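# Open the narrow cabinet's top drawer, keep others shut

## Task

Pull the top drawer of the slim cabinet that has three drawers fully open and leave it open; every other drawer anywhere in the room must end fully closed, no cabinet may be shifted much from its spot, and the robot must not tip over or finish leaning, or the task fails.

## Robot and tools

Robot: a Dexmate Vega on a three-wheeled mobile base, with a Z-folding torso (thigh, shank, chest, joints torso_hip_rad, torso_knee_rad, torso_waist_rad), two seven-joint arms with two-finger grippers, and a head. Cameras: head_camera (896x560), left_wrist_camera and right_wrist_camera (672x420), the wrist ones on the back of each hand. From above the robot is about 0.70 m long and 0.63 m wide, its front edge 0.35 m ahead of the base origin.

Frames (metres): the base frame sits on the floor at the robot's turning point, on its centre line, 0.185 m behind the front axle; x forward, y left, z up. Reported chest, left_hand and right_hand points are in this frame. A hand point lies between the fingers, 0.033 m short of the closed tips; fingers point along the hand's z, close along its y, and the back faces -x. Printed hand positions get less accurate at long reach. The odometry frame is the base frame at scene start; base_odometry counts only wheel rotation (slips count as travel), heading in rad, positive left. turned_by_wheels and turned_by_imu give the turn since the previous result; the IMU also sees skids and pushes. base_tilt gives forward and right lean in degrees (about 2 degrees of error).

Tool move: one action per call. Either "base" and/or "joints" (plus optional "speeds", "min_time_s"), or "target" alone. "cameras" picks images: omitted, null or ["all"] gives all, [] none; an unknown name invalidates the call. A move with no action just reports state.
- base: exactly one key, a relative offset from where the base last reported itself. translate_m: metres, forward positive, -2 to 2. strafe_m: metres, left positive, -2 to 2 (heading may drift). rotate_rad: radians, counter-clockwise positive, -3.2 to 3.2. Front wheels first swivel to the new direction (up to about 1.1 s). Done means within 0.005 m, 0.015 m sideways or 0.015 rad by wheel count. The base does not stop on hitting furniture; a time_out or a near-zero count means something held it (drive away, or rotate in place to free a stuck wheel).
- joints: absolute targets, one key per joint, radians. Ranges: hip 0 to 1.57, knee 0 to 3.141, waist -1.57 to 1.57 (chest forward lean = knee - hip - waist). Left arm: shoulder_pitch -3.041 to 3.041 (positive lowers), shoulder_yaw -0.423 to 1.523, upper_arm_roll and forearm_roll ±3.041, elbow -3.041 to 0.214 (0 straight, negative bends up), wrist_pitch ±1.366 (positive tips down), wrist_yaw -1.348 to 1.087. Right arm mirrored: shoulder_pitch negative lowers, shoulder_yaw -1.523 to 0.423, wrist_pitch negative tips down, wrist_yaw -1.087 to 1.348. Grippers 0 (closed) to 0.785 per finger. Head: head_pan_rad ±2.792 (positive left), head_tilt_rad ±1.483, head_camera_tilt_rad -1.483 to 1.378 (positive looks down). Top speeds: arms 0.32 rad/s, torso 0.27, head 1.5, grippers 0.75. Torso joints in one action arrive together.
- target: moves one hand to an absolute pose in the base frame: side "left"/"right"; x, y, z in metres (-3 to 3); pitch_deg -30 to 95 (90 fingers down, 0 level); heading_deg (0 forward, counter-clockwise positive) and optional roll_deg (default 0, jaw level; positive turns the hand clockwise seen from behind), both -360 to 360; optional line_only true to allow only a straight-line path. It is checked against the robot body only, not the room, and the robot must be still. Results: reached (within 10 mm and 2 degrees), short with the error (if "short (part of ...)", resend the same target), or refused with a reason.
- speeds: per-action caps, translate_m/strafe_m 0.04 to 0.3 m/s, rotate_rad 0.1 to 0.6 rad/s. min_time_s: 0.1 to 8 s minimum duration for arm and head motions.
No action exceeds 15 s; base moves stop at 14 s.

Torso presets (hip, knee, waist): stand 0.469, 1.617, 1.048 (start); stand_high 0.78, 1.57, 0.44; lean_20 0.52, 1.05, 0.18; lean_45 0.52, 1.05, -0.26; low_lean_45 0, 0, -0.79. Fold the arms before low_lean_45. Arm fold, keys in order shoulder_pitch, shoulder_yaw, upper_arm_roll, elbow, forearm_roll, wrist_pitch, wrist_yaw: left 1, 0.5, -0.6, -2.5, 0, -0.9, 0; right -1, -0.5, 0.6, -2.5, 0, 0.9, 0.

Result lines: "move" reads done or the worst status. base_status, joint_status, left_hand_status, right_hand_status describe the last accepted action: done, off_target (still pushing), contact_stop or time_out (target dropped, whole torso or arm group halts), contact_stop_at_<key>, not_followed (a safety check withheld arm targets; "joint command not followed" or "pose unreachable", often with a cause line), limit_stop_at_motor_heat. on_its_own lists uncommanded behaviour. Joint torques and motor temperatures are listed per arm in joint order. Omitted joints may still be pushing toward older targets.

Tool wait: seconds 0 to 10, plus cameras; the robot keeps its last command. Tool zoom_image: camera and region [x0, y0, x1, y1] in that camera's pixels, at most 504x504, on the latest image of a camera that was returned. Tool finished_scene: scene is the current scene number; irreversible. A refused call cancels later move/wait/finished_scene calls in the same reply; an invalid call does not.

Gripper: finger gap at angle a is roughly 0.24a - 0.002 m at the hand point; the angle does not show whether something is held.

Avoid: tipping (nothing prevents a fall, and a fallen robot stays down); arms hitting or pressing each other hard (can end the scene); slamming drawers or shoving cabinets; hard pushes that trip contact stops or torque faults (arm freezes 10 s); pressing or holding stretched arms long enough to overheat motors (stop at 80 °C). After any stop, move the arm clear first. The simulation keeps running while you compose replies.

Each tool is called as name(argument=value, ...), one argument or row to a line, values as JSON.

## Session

move(
  cameras=["head_camera"],
)

move(
  joints={"head_pan_rad":1.8,"head_camera_tilt_rad":0.4},
  cameras=["head_camera"],
)

move(
  joints={"head_pan_rad":-1.8},
  cameras=["head_camera"],
)

move(
  joints={"head_pan_rad":-2.79},
  cameras=["head_camera"],
)

Scene clock: 0.00 s.
Joint torques (N m): no reading
Motor temperatures (°C): left_arm=[31 31 31 26 40 35 41] | right_arm=[30 27 32 31 36 36 33]
base_odometry: x=+0.000 y=+0.000 heading=+0.000
turned_by_wheels: +0.000
turned_by_imu: +0.000
base_tilt: forward=+0.0 right=+0.7
base_status: not commanded
joint_positions: torso_hip_rad=+0.469 torso_knee_rad=+1.617 torso_waist_rad=+1.048 left_shoulder_pitch_rad=+2.199 left_shoulder_yaw_rad=+0.008 left_upper_arm_roll_rad=-0.009 left_elbow_rad=-1.083 left_forearm_roll_rad=+0.016 left_wrist_pitch_rad=-0.484 left_wrist_yaw_rad=+0.004 left_gripper_rad=+0.005 right_shoulder_pitch_rad=-2.209 right_shoulder_yaw_rad=+0.017 right_upper_arm_roll_rad=-0.013 right_elbow_rad=-1.119 right_forearm_roll_rad=-0.015 right_wrist_pitch_rad=+0.484 right_wrist_yaw_rad=-0.019 right_gripper_rad=+0.005 head_pan_rad=+0.000 head_tilt_rad=+0.000 head_camera_tilt_rad=+0.000
joint_status: not commanded
chest: x=-0.0111 y=+0.0000 z=+1.4155 quat_wxyz=(+0.999, +0.000, +0.050, +0.000) (m; base frame)
left_hand: x=+0.1862 y=+0.2374 z=+0.5952 quat_wxyz=(+0.407, +0.009, +0.913, +0.007) pitch_deg=+41.9 heading_deg=+0.4 roll_deg=+1.6 back=up (m; base frame)
right_hand: x=+0.1977 y=-0.2171 z=+0.6067 quat_wxyz=(+0.419, +0.002, +0.908, +0.001) pitch_deg=+40.4 heading_deg=+0.0 roll_deg=+0.2 back=up (m; base frame)
pictures: head_camera

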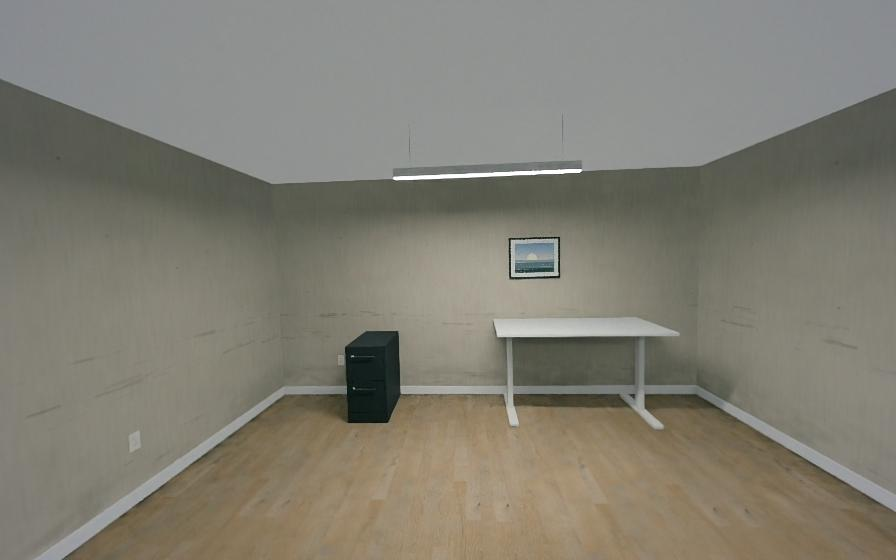

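Scene clock: 1.87 s.
Joint torques (N m): left_arm=[5.04 0.2 -1.45 -1.03 0.08 -1.42 -0.07] | right_arm=[-3.92 -0.72 0.13 -1.58 0.04 2.54 0.09]
Motor temperatures (°C): left_arm=[31 31 31 26 40 35 41] | right_arm=[30 27 32 31 36 36 33]
move: done
base_odometry: x=+0.000 y=+0.000 heading=+0.000
turned_by_wheels: +0.000
turned_by_imu: +0.000
base_tilt: forward=+0.1 right=+0.8
base_status: not commanded
joint_positions: torso_hip_rad=+0.469 torso_knee_rad=+1.617 torso_waist_rad=+1.048 left_shoulder_pitch_rad=+2.199 left_shoulder_yaw_rad=+0.008 left_upper_arm_roll_rad=-0.009 left_elbow_rad=-1.083 left_forearm_roll_rad=+0.016 left_wrist_pitch_rad=-0.484 left_wrist_yaw_rad=+0.004 left_gripper_rad=+0.005 right_shoulder_pitch_rad=-2.209 right_shoulder_yaw_rad=+0.017 right_upper_arm_roll_rad=-0.013 right_elbow_rad=-1.119 right_forearm_roll_rad=-0.015 right_wrist_pitch_rad=+0.484 right_wrist_yaw_rad=-0.019 right_gripper_rad=+0.005 head_pan_rad=+1.800 head_tilt_rad=+0.000 head_camera_tilt_rad=+0.400
joint_status: all done
chest: x=-0.0111 y=+0.0000 z=+1.4155 quat_wxyz=(+0.999, +0.000, +0.050, +0.000) (m; base frame)
left_hand: x=+0.1862 y=+0.2374 z=+0.5952 quat_wxyz=(+0.407, +0.009, +0.913, +0.007) pitch_deg=+41.9 heading_deg=+0.4 roll_deg=+1.6 back=up (m; base frame)
right_hand: x=+0.1977 y=-0.2171 z=+0.6067 quat_wxyz=(+0.419, +0.002, +0.908, +0.001) pitch_deg=+40.4 heading_deg=+0.0 roll_deg=+0.2 back=up (m; base frame)
pictures: head_camera

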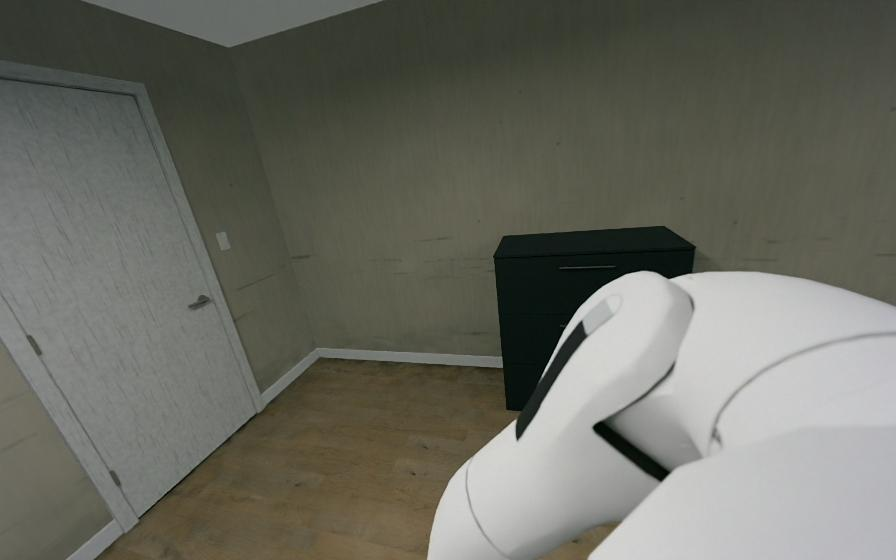

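Scene clock: 4.93 s.
Joint torques (N m): left_arm=[5.05 0.55 -1.07 -2.45 0.17 -1.57 0.08] | right_arm=[-4.21 -0.87 -0.24 -1.4 0.07 2.25 0.08]
Motor temperatures (°C): left_arm=[31 31 31 26 40 35 41] | right_arm=[30 27 32 31 36 36 33]
move: done
base_odometry: x=+0.000 y=+0.000 heading=+0.000
turned_by_wheels: +0.000
turned_by_imu: +0.000
base_tilt: forward=+0.0 right=+0.8
base_status: not commanded
joint_positions: torso_hip_rad=+0.469 torso_knee_rad=+1.617 torso_waist_rad=+1.048 left_shoulder_pitch_rad=+2.199 left_shoulder_yaw_rad=+0.008 left_upper_arm_roll_rad=-0.009 left_elbow_rad=-1.083 left_forearm_roll_rad=+0.016 left_wrist_pitch_rad=-0.484 left_wrist_yaw_rad=+0.004 left_gripper_rad=+0.005 right_shoulder_pitch_rad=-2.209 right_shoulder_yaw_rad=+0.017 right_upper_arm_roll_rad=-0.013 right_elbow_rad=-1.119 right_forearm_roll_rad=-0.015 right_wrist_pitch_rad=+0.484 right_wrist_yaw_rad=-0.019 right_gripper_rad=+0.005 head_pan_rad=-1.800 head_tilt_rad=+0.000 head_camera_tilt_rad=+0.400
joint_status: all done
chest: x=-0.0111 y=+0.0000 z=+1.4155 quat_wxyz=(+0.999, +0.000, +0.050, +0.000) (m; base frame)
left_hand: x=+0.1862 y=+0.2374 z=+0.5952 quat_wxyz=(+0.407, +0.009, +0.913, +0.007) pitch_deg=+41.9 heading_deg=+0.4 roll_deg=+1.6 back=up (m; base frame)
right_hand: x=+0.1977 y=-0.2171 z=+0.6067 quat_wxyz=(+0.419, +0.002, +0.908, +0.001) pitch_deg=+40.4 heading_deg=+0.0 roll_deg=+0.2 back=up (m; base frame)
pictures: head_camera

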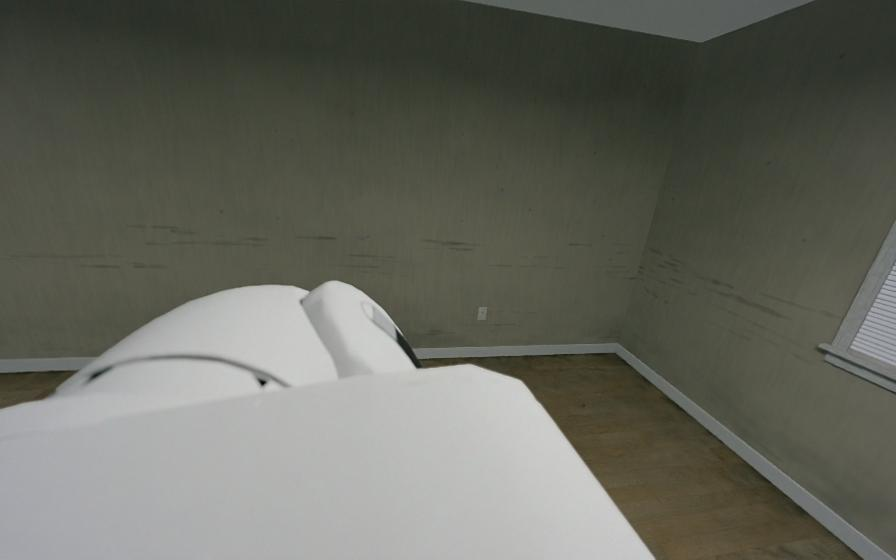

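Scene clock: 6.27 s.
Joint torques (N m): left_arm=[4.85 -0.39 -0.63 -1.97 -0.07 -2.52 0.15] | right_arm=[-4.54 -1.5 0.12 -2.95 0.29 1.93 -0.13]
Motor temperatures (°C): left_arm=[31 31 31 26 40 35 41] | right_arm=[30 27 32 31 36 36 33]
move: done
base_odometry: x=+0.000 y=+0.000 heading=+0.000
turned_by_wheels: +0.000
turned_by_imu: +0.000
base_tilt: forward=+0.0 right=+0.7
base_status: not commanded
joint_positions: torso_hip_rad=+0.469 torso_knee_rad=+1.617 torso_waist_rad=+1.048 left_shoulder_pitch_rad=+2.199 left_shoulder_yaw_rad=+0.008 left_upper_arm_roll_rad=-0.009 left_elbow_rad=-1.083 left_forearm_roll_rad=+0.016 left_wrist_pitch_rad=-0.484 left_wrist_yaw_rad=+0.004 left_gripper_rad=+0.005 right_shoulder_pitch_rad=-2.209 right_shoulder_yaw_rad=+0.017 right_upper_arm_roll_rad=-0.013 right_elbow_rad=-1.119 right_forearm_roll_rad=-0.015 right_wrist_pitch_rad=+0.484 right_wrist_yaw_rad=-0.019 right_gripper_rad=+0.005 head_pan_rad=-2.790 head_tilt_rad=+0.000 head_camera_tilt_rad=+0.400
joint_status: all done
chest: x=-0.0111 y=+0.0000 z=+1.4155 quat_wxyz=(+0.999, +0.000, +0.050, +0.000) (m; base frame)
left_hand: x=+0.1862 y=+0.2374 z=+0.5952 quat_wxyz=(+0.407, +0.009, +0.913, +0.007) pitch_deg=+41.9 heading_deg=+0.4 roll_deg=+1.6 back=up (m; base frame)
right_hand: x=+0.1977 y=-0.2171 z=+0.6067 quat_wxyz=(+0.419, +0.002, +0.908, +0.001) pitch_deg=+40.4 heading_deg=+0.0 roll_deg=+0.2 back=up (m; base frame)
pictures: head_camera

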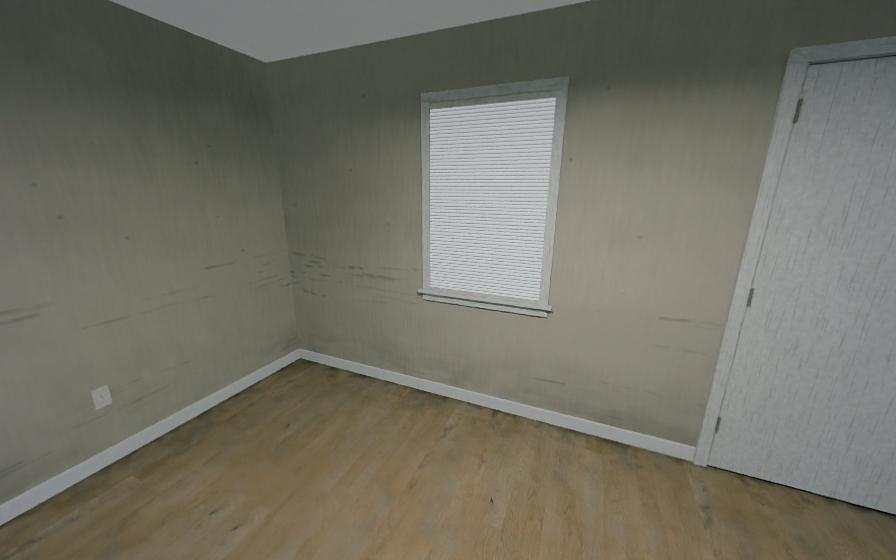

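move(
  base={"rotate_rad":-1.57},
  joints={"head_pan_rad":0,"left_shoulder_pitch_rad":1,"left_shoulder_yaw_rad":0.5,"left_upper_arm_roll_rad":-0.6,"left_elbow_rad":-2.5,"left_forearm_roll_rad":0,"left_wrist_pitch_rad":-0.9,"left_wrist_yaw_rad":0,"right_shoulder_pitch_rad":-0.7,"right_shoulder_yaw_rad":0,"right_upper_arm_roll_rad":0,"right_elbow_rad":-1.4,"right_forearm_roll_rad":0,"right_wrist_pitch_rad":0,"right_wrist_yaw_rad":0,"right_gripper_rad":0.4},
  cameras=["head_camera"],
)

Scene clock: 12.90 s.
Joint torques (N m): left_arm=[-16.44 7.91 -4.93 0.99 -0.44 2.8 -0.13] | right_arm=[41.07 -3.13 5.02 -7.79 0.25 1.85 0.35]
Motor temperatures (°C): left_arm=[31 31 31 26 40 35 41] | right_arm=[30 27 32 31 36 36 33]
move: done
base_odometry: x=+0.002 y=+0.001 heading=-1.575
turned_by_wheels: -1.575
turned_by_imu: -1.566
base_tilt: forward=+0.1 right=+0.7
base_status: done
joint_positions: torso_hip_rad=+0.469 torso_knee_rad=+1.617 torso_waist_rad=+1.048 left_shoulder_pitch_rad=+1.002 left_shoulder_yaw_rad=+0.499 left_upper_arm_roll_rad=-0.599 left_elbow_rad=-2.498 left_forearm_roll_rad=+0.000 left_wrist_pitch_rad=-0.899 left_wrist_yaw_rad=+0.000 left_gripper_rad=+0.005 right_shoulder_pitch_rad=-0.704 right_shoulder_yaw_rad=+0.000 right_upper_arm_roll_rad=+0.000 right_elbow_rad=-1.399 right_forearm_roll_rad=+0.000 right_wrist_pitch_rad=+0.001 right_wrist_yaw_rad=+0.000 right_gripper_rad=+0.400 head_pan_rad=+0.000 head_tilt_rad=+0.000 head_camera_tilt_rad=+0.400
joint_status: all done
chest: x=-0.0111 y=+0.0000 z=+1.4155 quat_wxyz=(+0.999, +0.000, +0.050, +0.000) (m; base frame)
left_hand: x=-0.0223 y=+0.1542 z=+1.7175 quat_wxyz=(+0.840, +0.204, -0.396, +0.309) pitch_deg=-37.0 heading_deg=-132.5 roll_deg=-7.0 back=down (m; base frame)
right_hand: x=+0.8403 y=-0.2292 z=+1.5786 quat_wxyz=(+0.883, +0.000, +0.468, +0.000) pitch_deg=-34.1 heading_deg=+0.0 roll_deg=+0.0 back=up (m; base frame)
pictures: head_camera

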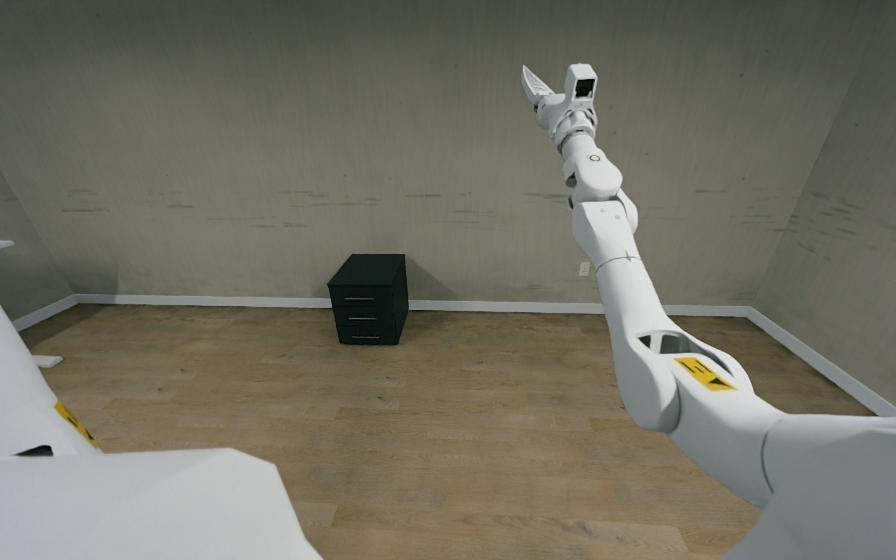

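move(
  base={"rotate_rad":-0.03},
  cameras=[],
)

move(
  base={"strafe_m":0.79},
  joints={"torso_hip_rad":0.2,"torso_knee_rad":0.6,"torso_waist_rad":-0.4,"head_camera_tilt_rad":0},
  cameras=["head_camera"],
)

Scene clock: 14.07 s.
Joint torques (N m): left_arm=[-16.29 8.16 -4.86 1.4 -0.4 1.85 -0.11] | right_arm=[39.98 -2.31 4.01 -8.62 0.4 2.12 0.2]
Motor temperatures (°C): left_arm=[31 31 31 26 40 35 41] | right_arm=[30 27 32 31 36 36 33]
move: done
base_odometry: x=+0.002 y=+0.001 heading=-1.604
turned_by_wheels: -0.030
turned_by_imu: -0.030
base_tilt: forward=+0.1 right=+0.7
base_status: done
joint_positions: torso_hip_rad=+0.469 torso_knee_rad=+1.617 torso_waist_rad=+1.048 left_shoulder_pitch_rad=+1.000 left_shoulder_yaw_rad=+0.500 left_upper_arm_roll_rad=-0.600 left_elbow_rad=-2.500 left_forearm_roll_rad=+0.000 left_wrist_pitch_rad=-0.900 left_wrist_yaw_rad=+0.000 left_gripper_rad=+0.005 right_shoulder_pitch_rad=-0.701 right_shoulder_yaw_rad=+0.000 right_upper_arm_roll_rad=+0.000 right_elbow_rad=-1.400 right_forearm_roll_rad=+0.000 right_wrist_pitch_rad=+0.000 right_wrist_yaw_rad=+0.000 right_gripper_rad=+0.400 head_pan_rad=+0.000 head_tilt_rad=+0.000 head_camera_tilt_rad=+0.400
joint_status: not commanded
chest: x=-0.0111 y=+0.0000 z=+1.4155 quat_wxyz=(+0.999, +0.000, +0.050, +0.000) (m; base frame)
left_hand: x=-0.0238 y=+0.1533 z=+1.7167 quat_wxyz=(+0.839, +0.205, -0.398, +0.310) pitch_deg=-36.8 heading_deg=-132.5 roll_deg=-6.9 back=down (m; base frame)
right_hand: x=+0.8397 y=-0.2292 z=+1.5819 quat_wxyz=(+0.884, +0.000, +0.467, +0.000) pitch_deg=-34.3 heading_deg=+0.0 roll_deg=+0.0 back=up (m; base frame)
pictures: none
No camera images: "cameras" was empty.

Scene clock: 20.70 s.
Joint torques (N m): left_arm=[-11.8 9.91 -7.92 -1.85 -1.46 1.11 0.56] | right_arm=[28.68 -0.89 3.85 -8.11 0.46 3.11 0.1]
Motor temperatures (°C): left_arm=[31 31 31 26 40 35 41] | right_arm=[30 27 32 31 36 36 33]
move: done
base_odometry: x=+0.788 y=-0.017 heading=-1.584
turned_by_wheels: +0.020
turned_by_imu: +0.009
base_tilt: forward=+0.0 right=+0.7
base_status: done
joint_positions: torso_hip_rad=+0.200 torso_knee_rad=+0.600 torso_waist_rad=-0.400 left_shoulder_pitch_rad=+1.000 left_shoulder_yaw_rad=+0.500 left_upper_arm_roll_rad=-0.600 left_elbow_rad=-2.500 left_forearm_roll_rad=+0.000 left_wrist_pitch_rad=-0.900 left_wrist_yaw_rad=+0.000 left_gripper_rad=+0.005 right_shoulder_pitch_rad=-0.700 right_shoulder_yaw_rad=+0.000 right_upper_arm_roll_rad=+0.000 right_elbow_rad=-1.400 right_forearm_roll_rad=+0.000 right_wrist_pitch_rad=+0.000 right_wrist_yaw_rad=+0.000 right_gripper_rad=+0.400 head_pan_rad=+0.000 head_tilt_rad=+0.000 head_camera_tilt_rad=+0.000
joint_status: all done
chest: x=+0.0781 y=+0.0000 z=+1.0631 quat_wxyz=(+0.921, +0.000, +0.389, +0.000) (m; base frame)
left_hand: x=+0.2624 y=+0.1532 z=+1.3017 quat_wxyz=(+0.925, +0.299, -0.087, +0.221) pitch_deg=-53.8 heading_deg=-92.7 roll_deg=-60.4 back=down (m; base frame)
right_hand: x=+0.8361 y=-0.2293 z=+0.6424 quat_wxyz=(+0.671, +0.000, +0.742, +0.000) pitch_deg=+5.8 heading_deg=+0.0 roll_deg=+0.0 back=up (m; base frame)
pictures: head_camera

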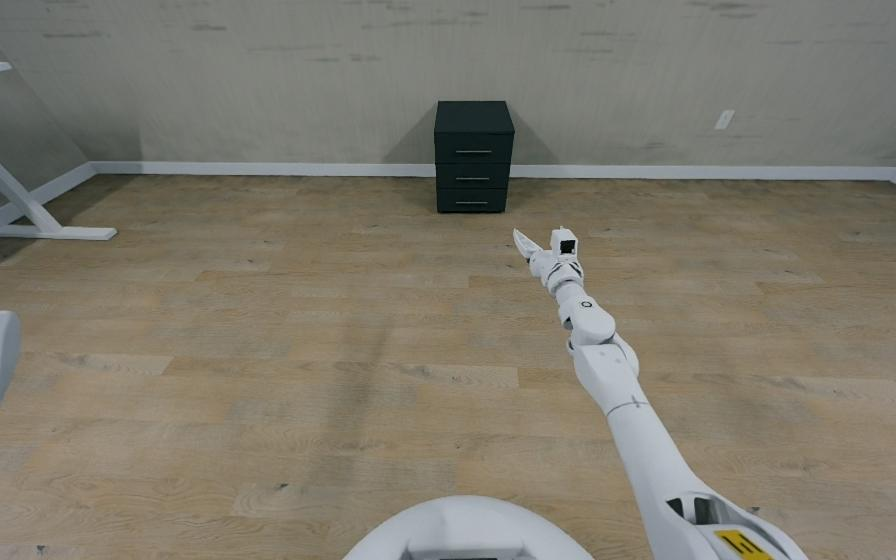

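move(
  base={"translate_m":1.06},
  joints={"right_shoulder_pitch_rad":-0.433,"right_shoulder_yaw_rad":0.350,"right_upper_arm_roll_rad":0.442,"right_elbow_rad":-0.76,"right_forearm_roll_rad":1.015,"right_wrist_pitch_rad":-0.028,"right_wrist_yaw_rad":0.036},
  cameras=["head_camera","right_wrist_camera"],
)

Scene clock: 26.57 s.
Joint torques (N m): left_arm=[-10.03 8.67 -8.16 -3.27 -1.5 0.59 0.19] | right_arm=[30.76 3.4 0.86 -4.22 0.4 -0.42 2.55]
Motor temperatures (°C): left_arm=[31 31 31 26 40 35 41] | right_arm=[30 27 32 31 36 36 33]
move: done
base_odometry: x=+0.774 y=-1.077 heading=-1.585
turned_by_wheels: -0.001
turned_by_imu: -0.002
base_tilt: forward=+0.1 right=+0.7
base_status: done
joint_positions: torso_hip_rad=+0.200 torso_knee_rad=+0.600 torso_waist_rad=-0.400 left_shoulder_pitch_rad=+1.000 left_shoulder_yaw_rad=+0.500 left_upper_arm_roll_rad=-0.600 left_elbow_rad=-2.500 left_forearm_roll_rad=+0.000 left_wrist_pitch_rad=-0.900 left_wrist_yaw_rad=+0.000 left_gripper_rad=+0.005 right_shoulder_pitch_rad=-0.434 right_shoulder_yaw_rad=+0.350 right_upper_arm_roll_rad=+0.441 right_elbow_rad=-0.760 right_forearm_roll_rad=+1.014 right_wrist_pitch_rad=-0.028 right_wrist_yaw_rad=+0.036 right_gripper_rad=+0.400 head_pan_rad=+0.000 head_tilt_rad=+0.000 head_camera_tilt_rad=+0.000
joint_status: all done
chest: x=+0.0782 y=+0.0000 z=+1.0631 quat_wxyz=(+0.921, +0.000, +0.389, +0.000) (m; base frame)
left_hand: x=+0.2625 y=+0.1532 z=+1.3017 quat_wxyz=(+0.925, +0.299, -0.086, +0.221) pitch_deg=-53.8 heading_deg=-92.7 roll_deg=-60.4 back=down (m; base frame)
right_hand: x=+0.7994 y=-0.1452 z=+0.4093 quat_wxyz=(+0.353, +0.612, +0.613, +0.353) pitch_deg=+30.1 heading_deg=+0.0 roll_deg=+89.9 (m; base frame)
pictures: head_camera, right_wrist_camera

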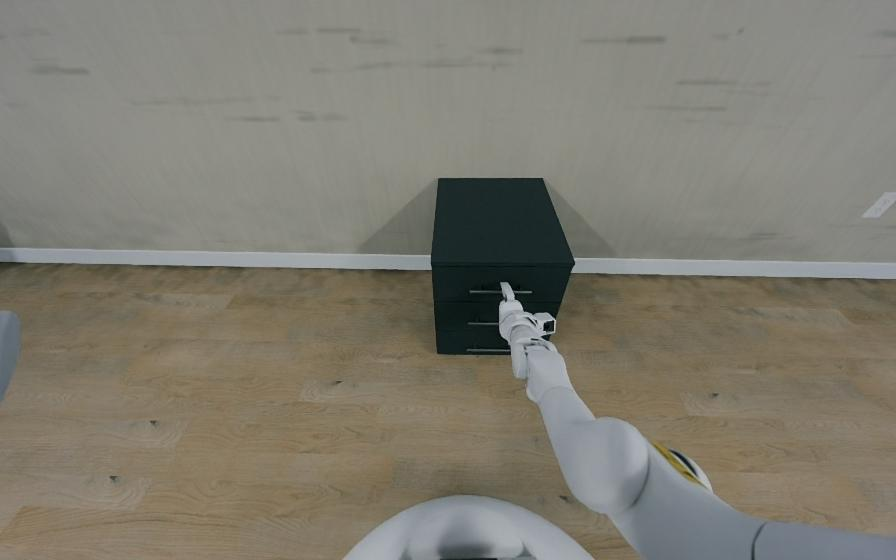

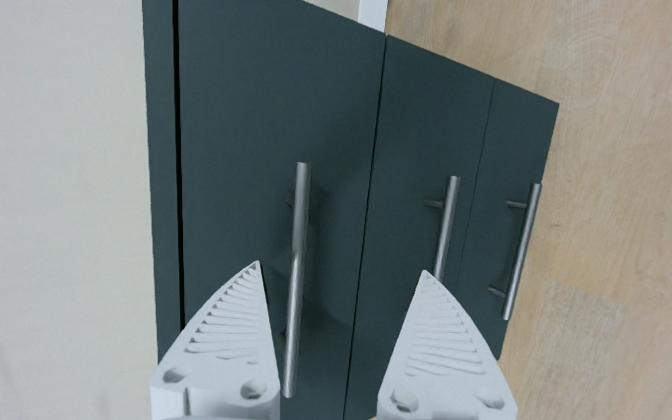

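move(
  base={"translate_m":0.052},
  speeds={"translate_m":0.1},
  cameras=["right_wrist_camera"],
)

move(
  joints={"right_gripper_rad":0.0},
  cameras=["right_wrist_camera"],
)

Scene clock: 28.27 s.
Joint torques (N m): left_arm=[-10.32 6.68 -8.04 -2.67 -1.3 1.01 0.53] | right_arm=[33.09 -0.68 0.49 -5.87 0.32 0.64 0.25]
Motor temperatures (°C): left_arm=[31 31 31 26 40 35 41] | right_arm=[30 27 32 31 36 36 33]
move: done
base_odometry: x=+0.774 y=-1.129 heading=-1.586
turned_by_wheels: -0.001
turned_by_imu: -0.001
base_tilt: forward=+0.1 right=+0.8
base_status: done
joint_positions: torso_hip_rad=+0.200 torso_knee_rad=+0.600 torso_waist_rad=-0.400 left_shoulder_pitch_rad=+1.000 left_shoulder_yaw_rad=+0.500 left_upper_arm_roll_rad=-0.600 left_elbow_rad=-2.500 left_forearm_roll_rad=+0.000 left_wrist_pitch_rad=-0.900 left_wrist_yaw_rad=+0.000 left_gripper_rad=+0.005 right_shoulder_pitch_rad=-0.433 right_shoulder_yaw_rad=+0.350 right_upper_arm_roll_rad=+0.442 right_elbow_rad=-0.760 right_forearm_roll_rad=+1.015 right_wrist_pitch_rad=-0.028 right_wrist_yaw_rad=+0.036 right_gripper_rad=+0.400 head_pan_rad=+0.000 head_tilt_rad=+0.000 head_camera_tilt_rad=+0.000
joint_status: not commanded
chest: x=+0.0779 y=+0.0000 z=+1.0632 quat_wxyz=(+0.921, +0.000, +0.389, +0.000) (m; base frame)
left_hand: x=+0.2621 y=+0.1532 z=+1.3018 quat_wxyz=(+0.924, +0.298, -0.087, +0.221) pitch_deg=-53.8 heading_deg=-92.8 roll_deg=-60.4 back=down (m; base frame)
right_hand: x=+0.7994 y=-0.1447 z=+0.4097 quat_wxyz=(+0.353, +0.612, +0.613, +0.353) pitch_deg=+30.0 heading_deg=+0.0 roll_deg=+90.0 (m; base frame)
pictures: right_wrist_camera

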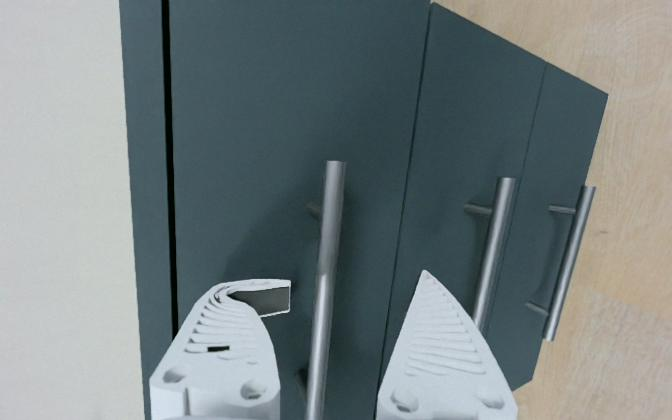

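Scene clock: 29.23 s.
Joint torques (N m): left_arm=[-12.03 9.93 -7.58 -2.21 -1.23 0.65 0.64] | right_arm=[31.73 -0.4 0.66 -5.45 0.28 1.13 2.06]
Motor temperatures (°C): left_arm=[31 31 31 26 40 35 41] | right_arm=[30 27 32 31 36 36 33]
move: done
base_odometry: x=+0.774 y=-1.129 heading=-1.585
turned_by_wheels: +0.000
turned_by_imu: +0.000
base_tilt: forward=+0.1 right=+0.8
base_status: not commanded
joint_positions: torso_hip_rad=+0.200 torso_knee_rad=+0.600 torso_waist_rad=-0.400 left_shoulder_pitch_rad=+1.000 left_shoulder_yaw_rad=+0.500 left_upper_arm_roll_rad=-0.600 left_elbow_rad=-2.500 left_forearm_roll_rad=+0.000 left_wrist_pitch_rad=-0.900 left_wrist_yaw_rad=+0.000 left_gripper_rad=+0.005 right_shoulder_pitch_rad=-0.433 right_shoulder_yaw_rad=+0.350 right_upper_arm_roll_rad=+0.442 right_elbow_rad=-0.760 right_forearm_roll_rad=+1.015 right_wrist_pitch_rad=-0.028 right_wrist_yaw_rad=+0.036 right_gripper_rad=+0.000 head_pan_rad=+0.000 head_tilt_rad=+0.000 head_camera_tilt_rad=+0.000
joint_status: all done
chest: x=+0.0779 y=+0.0000 z=+1.0632 quat_wxyz=(+0.921, +0.000, +0.389, +0.000) (m; base frame)
left_hand: x=+0.2622 y=+0.1532 z=+1.3018 quat_wxyz=(+0.924, +0.298, -0.087, +0.221) pitch_deg=-53.8 heading_deg=-92.8 roll_deg=-60.4 back=down (m; base frame)
right_hand: x=+0.7993 y=-0.1447 z=+0.4095 quat_wxyz=(+0.353, +0.613, +0.613, +0.353) pitch_deg=+30.1 heading_deg=+0.0 roll_deg=-90.0 (m; base frame)
pictures: right_wrist_camera

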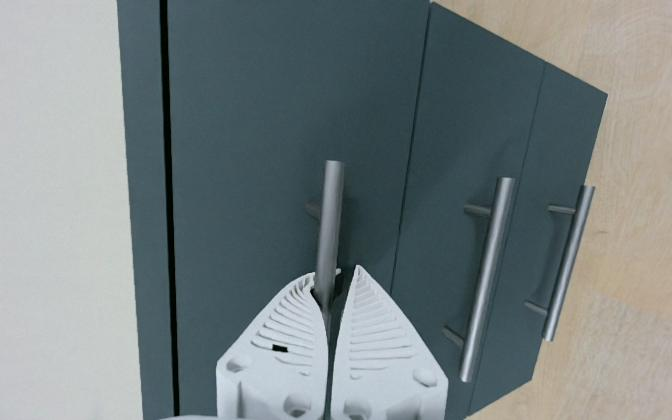

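move(
  base={"translate_m": -0.35},
  speeds={"translate_m": 0.1},
  cameras=["head_camera","right_wrist_camera"],
)

Scene clock: 34.03 s.
Joint torques (N m): left_arm=[-10.55 8.39 -7.91 -2.95 -1.67 0.95 0.58] | right_arm=[19.31 -9.02 2.91 -4.93 0.31 7.5 -1.62]
Motor temperatures (°C): left_arm=[31 31 31 26 40 35 41] | right_arm=[30 27 32 31 36 36 33]
move: done
base_odometry: x=+0.779 y=-0.779 heading=-1.586
turned_by_wheels: +0.000
turned_by_imu: +0.000
base_tilt: forward=+0.1 right=+0.7
base_status: done
joint_positions: torso_hip_rad=+0.200 torso_knee_rad=+0.600 torso_waist_rad=-0.400 left_shoulder_pitch_rad=+1.000 left_shoulder_yaw_rad=+0.500 left_upper_arm_roll_rad=-0.600 left_elbow_rad=-2.500 left_forearm_roll_rad=+0.000 left_wrist_pitch_rad=-0.900 left_wrist_yaw_rad=+0.000 left_gripper_rad=+0.005 right_shoulder_pitch_rad=-0.433 right_shoulder_yaw_rad=+0.351 right_upper_arm_roll_rad=+0.441 right_elbow_rad=-0.760 right_forearm_roll_rad=+1.015 right_wrist_pitch_rad=-0.030 right_wrist_yaw_rad=+0.037 right_gripper_rad=+0.000 head_pan_rad=+0.000 head_tilt_rad=+0.000 head_camera_tilt_rad=+0.000
joint_status: not commanded
chest: x=+0.0779 y=+0.0000 z=+1.0632 quat_wxyz=(+0.921, +0.000, +0.389, +0.000) (m; base frame)
left_hand: x=+0.2622 y=+0.1532 z=+1.3018 quat_wxyz=(+0.924, +0.298, -0.087, +0.221) pitch_deg=-53.8 heading_deg=-92.8 roll_deg=-60.4 back=down (m; base frame)
right_hand: x=+0.7997 y=-0.1437 z=+0.4102 quat_wxyz=(+0.353, +0.612, +0.613, +0.354) pitch_deg=+30.0 heading_deg=+0.1 roll_deg=-89.9 (m; base frame)
pictures: head_camera, right_wrist_camera

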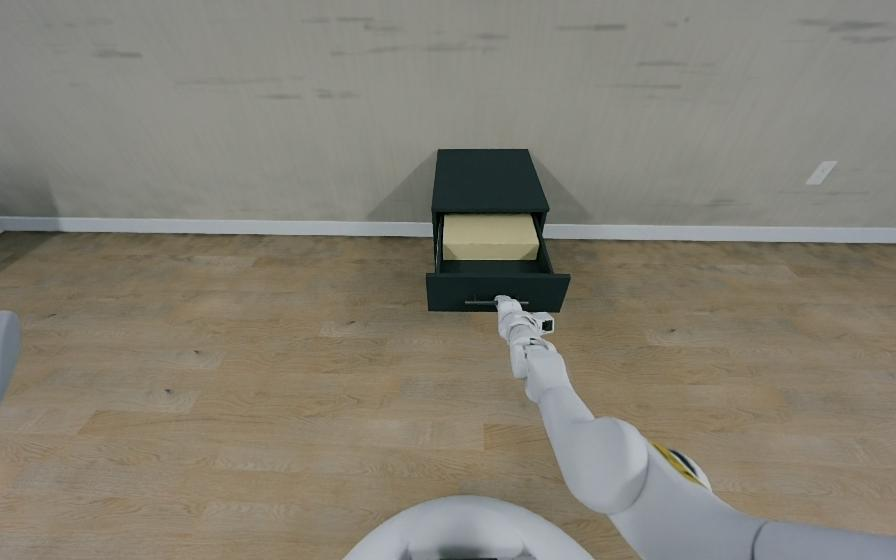

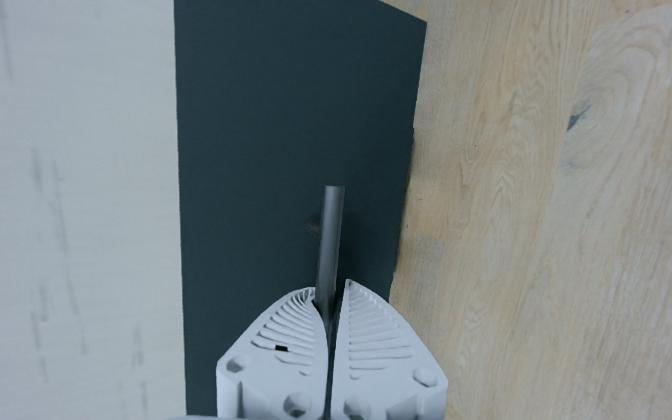

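move(
  base={"translate_m": -0.06},
  speeds={"translate_m": 0.05},
  cameras=["head_camera","right_wrist_camera"],
)

Scene clock: 36.10 s.
Joint torques (N m): left_arm=[-10.49 8.58 -8.27 -2.14 -1.55 0.53 0.59] | right_arm=[-4.5 -4.09 3.1 6.99 -0.07 2.88 -11.16]
Motor temperatures (°C): left_arm=[31 31 31 26 40 35 41] | right_arm=[30 27 32 31 36 37 33]
move: done
base_odometry: x=+0.780 y=-0.719 heading=-1.586
turned_by_wheels: -0.001
turned_by_imu: -0.001
base_tilt: forward=+0.0 right=+0.7
base_status: done
joint_positions: torso_hip_rad=+0.200 torso_knee_rad=+0.600 torso_waist_rad=-0.400 left_shoulder_pitch_rad=+1.000 left_shoulder_yaw_rad=+0.500 left_upper_arm_roll_rad=-0.600 left_elbow_rad=-2.500 left_forearm_roll_rad=+0.000 left_wrist_pitch_rad=-0.900 left_wrist_yaw_rad=+0.000 left_gripper_rad=+0.005 right_shoulder_pitch_rad=-0.432 right_shoulder_yaw_rad=+0.350 right_upper_arm_roll_rad=+0.441 right_elbow_rad=-0.761 right_forearm_roll_rad=+1.015 right_wrist_pitch_rad=-0.029 right_wrist_yaw_rad=+0.039 right_gripper_rad=+0.000 head_pan_rad=+0.000 head_tilt_rad=+0.000 head_camera_tilt_rad=+0.000
joint_status: not commanded
chest: x=+0.0777 y=+0.0000 z=+1.0633 quat_wxyz=(+0.921, +0.000, +0.389, +0.000) (m; base frame)
left_hand: x=+0.2619 y=+0.1532 z=+1.3020 quat_wxyz=(+0.924, +0.298, -0.087, +0.221) pitch_deg=-53.8 heading_deg=-92.8 roll_deg=-60.3 back=down (m; base frame)
right_hand: x=+0.8011 y=-0.1447 z=+0.4123 quat_wxyz=(+0.355, +0.612, +0.612, +0.355) pitch_deg=+29.8 heading_deg=+0.0 roll_deg=-90.0 (m; base frame)
pictures: head_camera, right_wrist_camera

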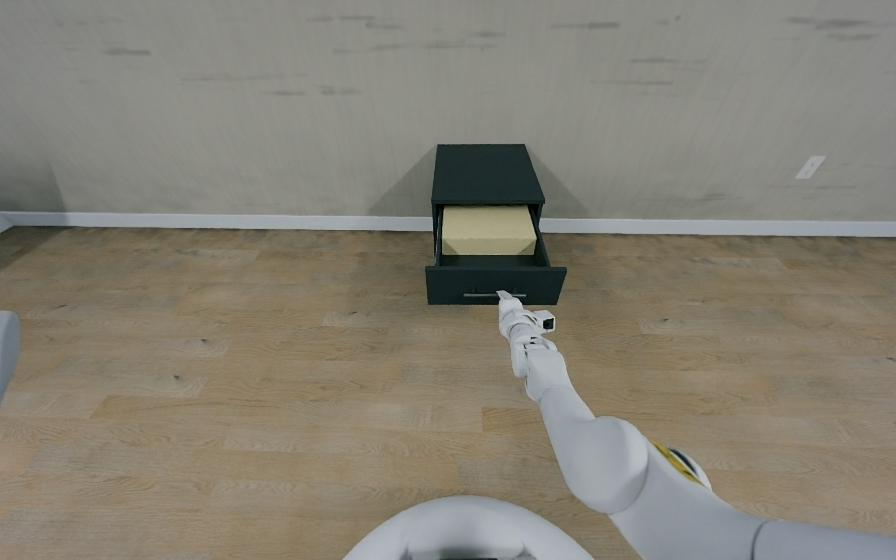

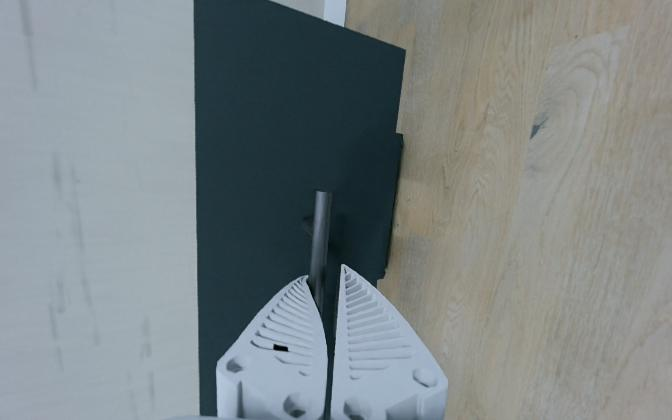

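At the stop, same signs. Confirm.

move(
  base={"translate_m": -0.012},
  speeds={"translate_m": 0.04},
  cameras=["head_camera","right_wrist_camera"],
)

move(
  joints={"right_gripper_rad": 0.4},
  cameras=["right_wrist_camera"],
)

move(
  base={"translate_m": -0.12},
  speeds={"translate_m": 0.15},
  cameras=["head_camera","right_wrist_camera"],
)

Scene clock: 37.57 s.
Joint torques (N m): left_arm=[-11.22 8.94 -8.01 -3.11 -1.55 0.72 0.32] | right_arm=[-6.09 -2.13 3.74 5.72 -0.09 1.44 -7.83]
Motor temperatures (°C): left_arm=[31 31 31 26 40 35 41] | right_arm=[30 27 32 31 36 37 33]
move: done
base_odometry: x=+0.780 y=-0.707 heading=-1.587
turned_by_wheels: -0.001
turned_by_imu: -0.001
base_tilt: forward=+0.0 right=+0.8
base_status: done
joint_positions: torso_hip_rad=+0.200 torso_knee_rad=+0.600 torso_waist_rad=-0.400 left_shoulder_pitch_rad=+1.000 left_shoulder_yaw_rad=+0.500 left_upper_arm_roll_rad=-0.600 left_elbow_rad=-2.500 left_forearm_roll_rad=+0.000 left_wrist_pitch_rad=-0.900 left_wrist_yaw_rad=+0.000 left_gripper_rad=+0.005 right_shoulder_pitch_rad=-0.432 right_shoulder_yaw_rad=+0.350 right_upper_arm_roll_rad=+0.441 right_elbow_rad=-0.761 right_forearm_roll_rad=+1.015 right_wrist_pitch_rad=-0.028 right_wrist_yaw_rad=+0.038 right_gripper_rad=+0.000 head_pan_rad=+0.000 head_tilt_rad=+0.000 head_camera_tilt_rad=+0.000
joint_status: not commanded
chest: x=+0.0777 y=+0.0000 z=+1.0633 quat_wxyz=(+0.921, +0.000, +0.389, +0.000) (m; base frame)
left_hand: x=+0.2618 y=+0.1532 z=+1.3020 quat_wxyz=(+0.924, +0.298, -0.087, +0.221) pitch_deg=-53.8 heading_deg=-92.8 roll_deg=-60.3 back=down (m; base frame)
right_hand: x=+0.8010 y=-0.1448 z=+0.4121 quat_wxyz=(+0.355, +0.612, +0.612, +0.355) pitch_deg=+29.8 heading_deg=+0.0 roll_deg=+90.0 (m; base frame)
pictures: head_camera, right_wrist_camera

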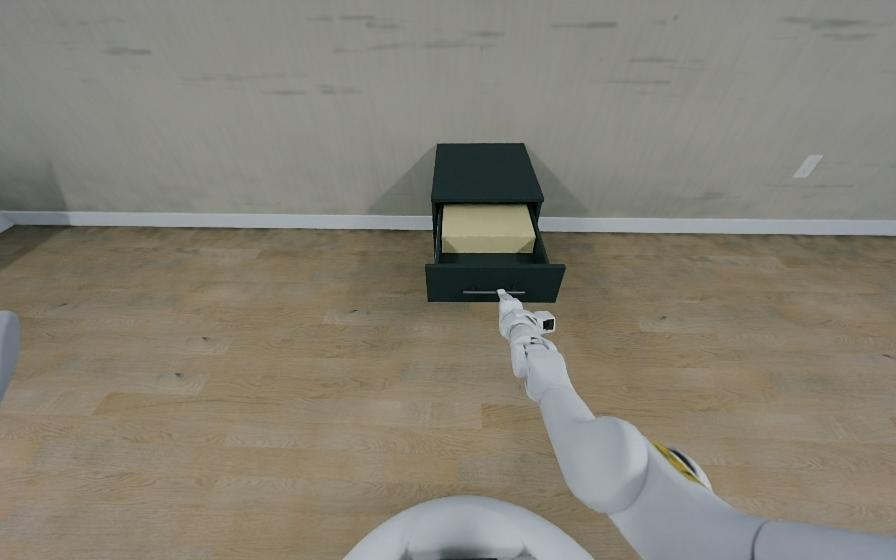

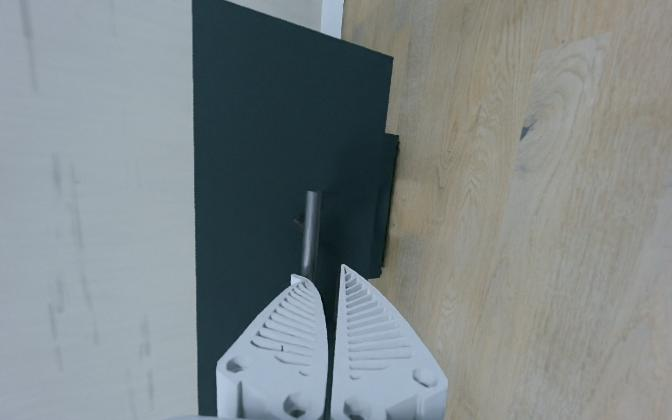

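Scene clock: 38.53 s.
Joint torques (N m): left_arm=[-10.93 9.02 -7.97 -1.93 -1.29 1.16 0.35] | right_arm=[11.19 -1.16 0.13 -4.16 -0.09 0.28 1.72]
Motor temperatures (°C): left_arm=[31 31 31 26 40 35 41] | right_arm=[30 27 32 31 36 36 33]
move: done
base_odometry: x=+0.780 y=-0.707 heading=-1.587
turned_by_wheels: +0.000
turned_by_imu: +0.000
base_tilt: forward=+0.0 right=+0.7
base_status: not commanded
joint_positions: torso_hip_rad=+0.200 torso_knee_rad=+0.600 torso_waist_rad=-0.400 left_shoulder_pitch_rad=+1.000 left_shoulder_yaw_rad=+0.500 left_upper_arm_roll_rad=-0.600 left_elbow_rad=-2.500 left_forearm_roll_rad=+0.000 left_wrist_pitch_rad=-0.900 left_wrist_yaw_rad=+0.000 left_gripper_rad=+0.005 right_shoulder_pitch_rad=-0.433 right_shoulder_yaw_rad=+0.350 right_upper_arm_roll_rad=+0.442 right_elbow_rad=-0.760 right_forearm_roll_rad=+1.015 right_wrist_pitch_rad=-0.028 right_wrist_yaw_rad=+0.036 right_gripper_rad=+0.400 head_pan_rad=+0.000 head_tilt_rad=+0.000 head_camera_tilt_rad=+0.000
joint_status: all done
chest: x=+0.0780 y=+0.0000 z=+1.0632 quat_wxyz=(+0.921, +0.000, +0.389, +0.000) (m; base frame)
left_hand: x=+0.2624 y=+0.1532 z=+1.3017 quat_wxyz=(+0.924, +0.298, -0.087, +0.221) pitch_deg=-53.8 heading_deg=-92.7 roll_deg=-60.4 back=down (m; base frame)
right_hand: x=+0.7998 y=-0.1449 z=+0.4100 quat_wxyz=(+0.353, +0.612, +0.612, +0.353) pitch_deg=+30.0 heading_deg=+0.0 roll_deg=+90.0 (m; base frame)
pictures: right_wrist_camera

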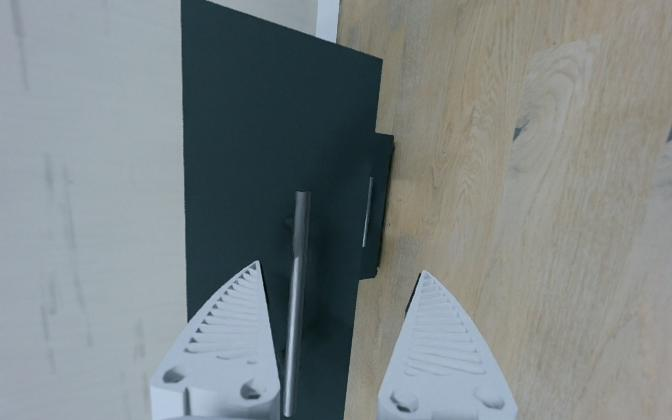

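Scene clock: 40.50 s.
Joint torques (N m): left_arm=[-10.67 8.09 -8.63 -3.02 -1.14 0.82 0.46] | right_arm=[11.55 0.63 0.64 -4.24 0.01 0.77 1.85]
Motor temperatures (°C): left_arm=[31 31 31 26 40 35 41] | right_arm=[30 27 32 31 36 36 33]
move: done
base_odometry: x=+0.782 y=-0.587 heading=-1.588
turned_by_wheels: -0.001
turned_by_imu: -0.001
base_tilt: forward=+0.1 right=+0.7
base_status: done
joint_positions: torso_hip_rad=+0.200 torso_knee_rad=+0.600 torso_waist_rad=-0.400 left_shoulder_pitch_rad=+1.000 left_shoulder_yaw_rad=+0.500 left_upper_arm_roll_rad=-0.600 left_elbow_rad=-2.500 left_forearm_roll_rad=+0.000 left_wrist_pitch_rad=-0.900 left_wrist_yaw_rad=+0.000 left_gripper_rad=+0.005 right_shoulder_pitch_rad=-0.433 right_shoulder_yaw_rad=+0.350 right_upper_arm_roll_rad=+0.442 right_elbow_rad=-0.760 right_forearm_roll_rad=+1.015 right_wrist_pitch_rad=-0.028 right_wrist_yaw_rad=+0.036 right_gripper_rad=+0.400 head_pan_rad=+0.000 head_tilt_rad=+0.000 head_camera_tilt_rad=+0.000
joint_status: not commanded
chest: x=+0.0781 y=+0.0000 z=+1.0631 quat_wxyz=(+0.921, +0.000, +0.389, +0.000) (m; base frame)
left_hand: x=+0.2625 y=+0.1532 z=+1.3017 quat_wxyz=(+0.925, +0.299, -0.086, +0.221) pitch_deg=-53.8 heading_deg=-92.7 roll_deg=-60.4 back=down (m; base frame)
right_hand: x=+0.7998 y=-0.1449 z=+0.4098 quat_wxyz=(+0.353, +0.612, +0.613, +0.353) pitch_deg=+30.0 heading_deg=+0.0 roll_deg=+90.0 (m; base frame)
pictures: head_camera, right_wrist_camera

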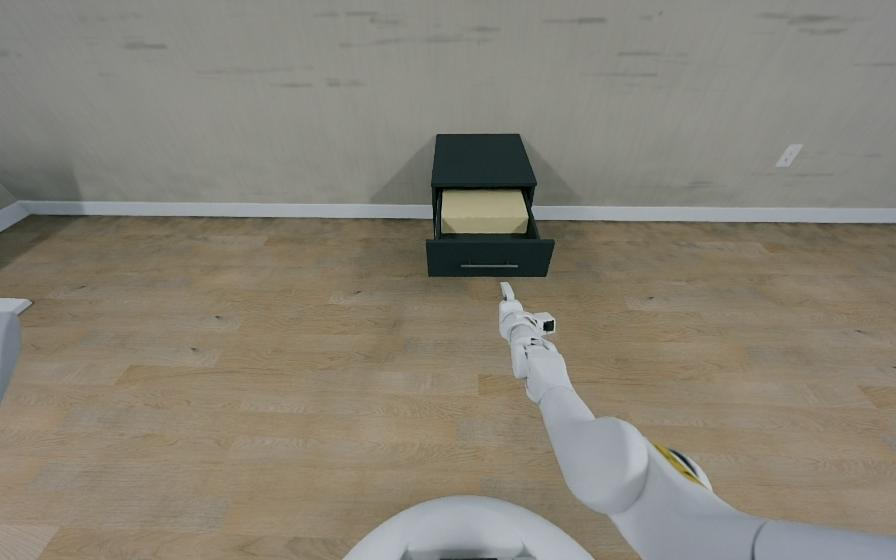

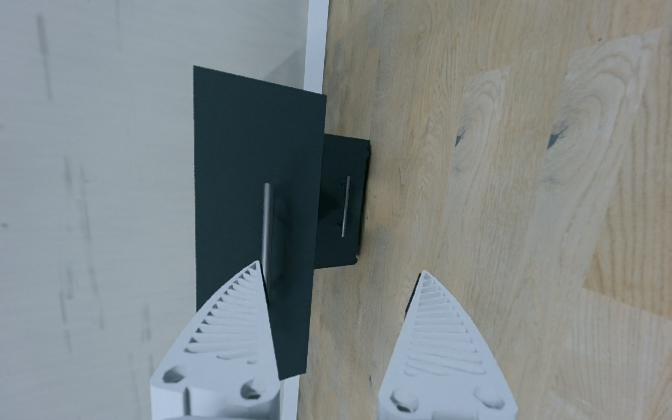

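finished_scene(
  scene=3,
  done=true,
)

The scene is finished: the task was done.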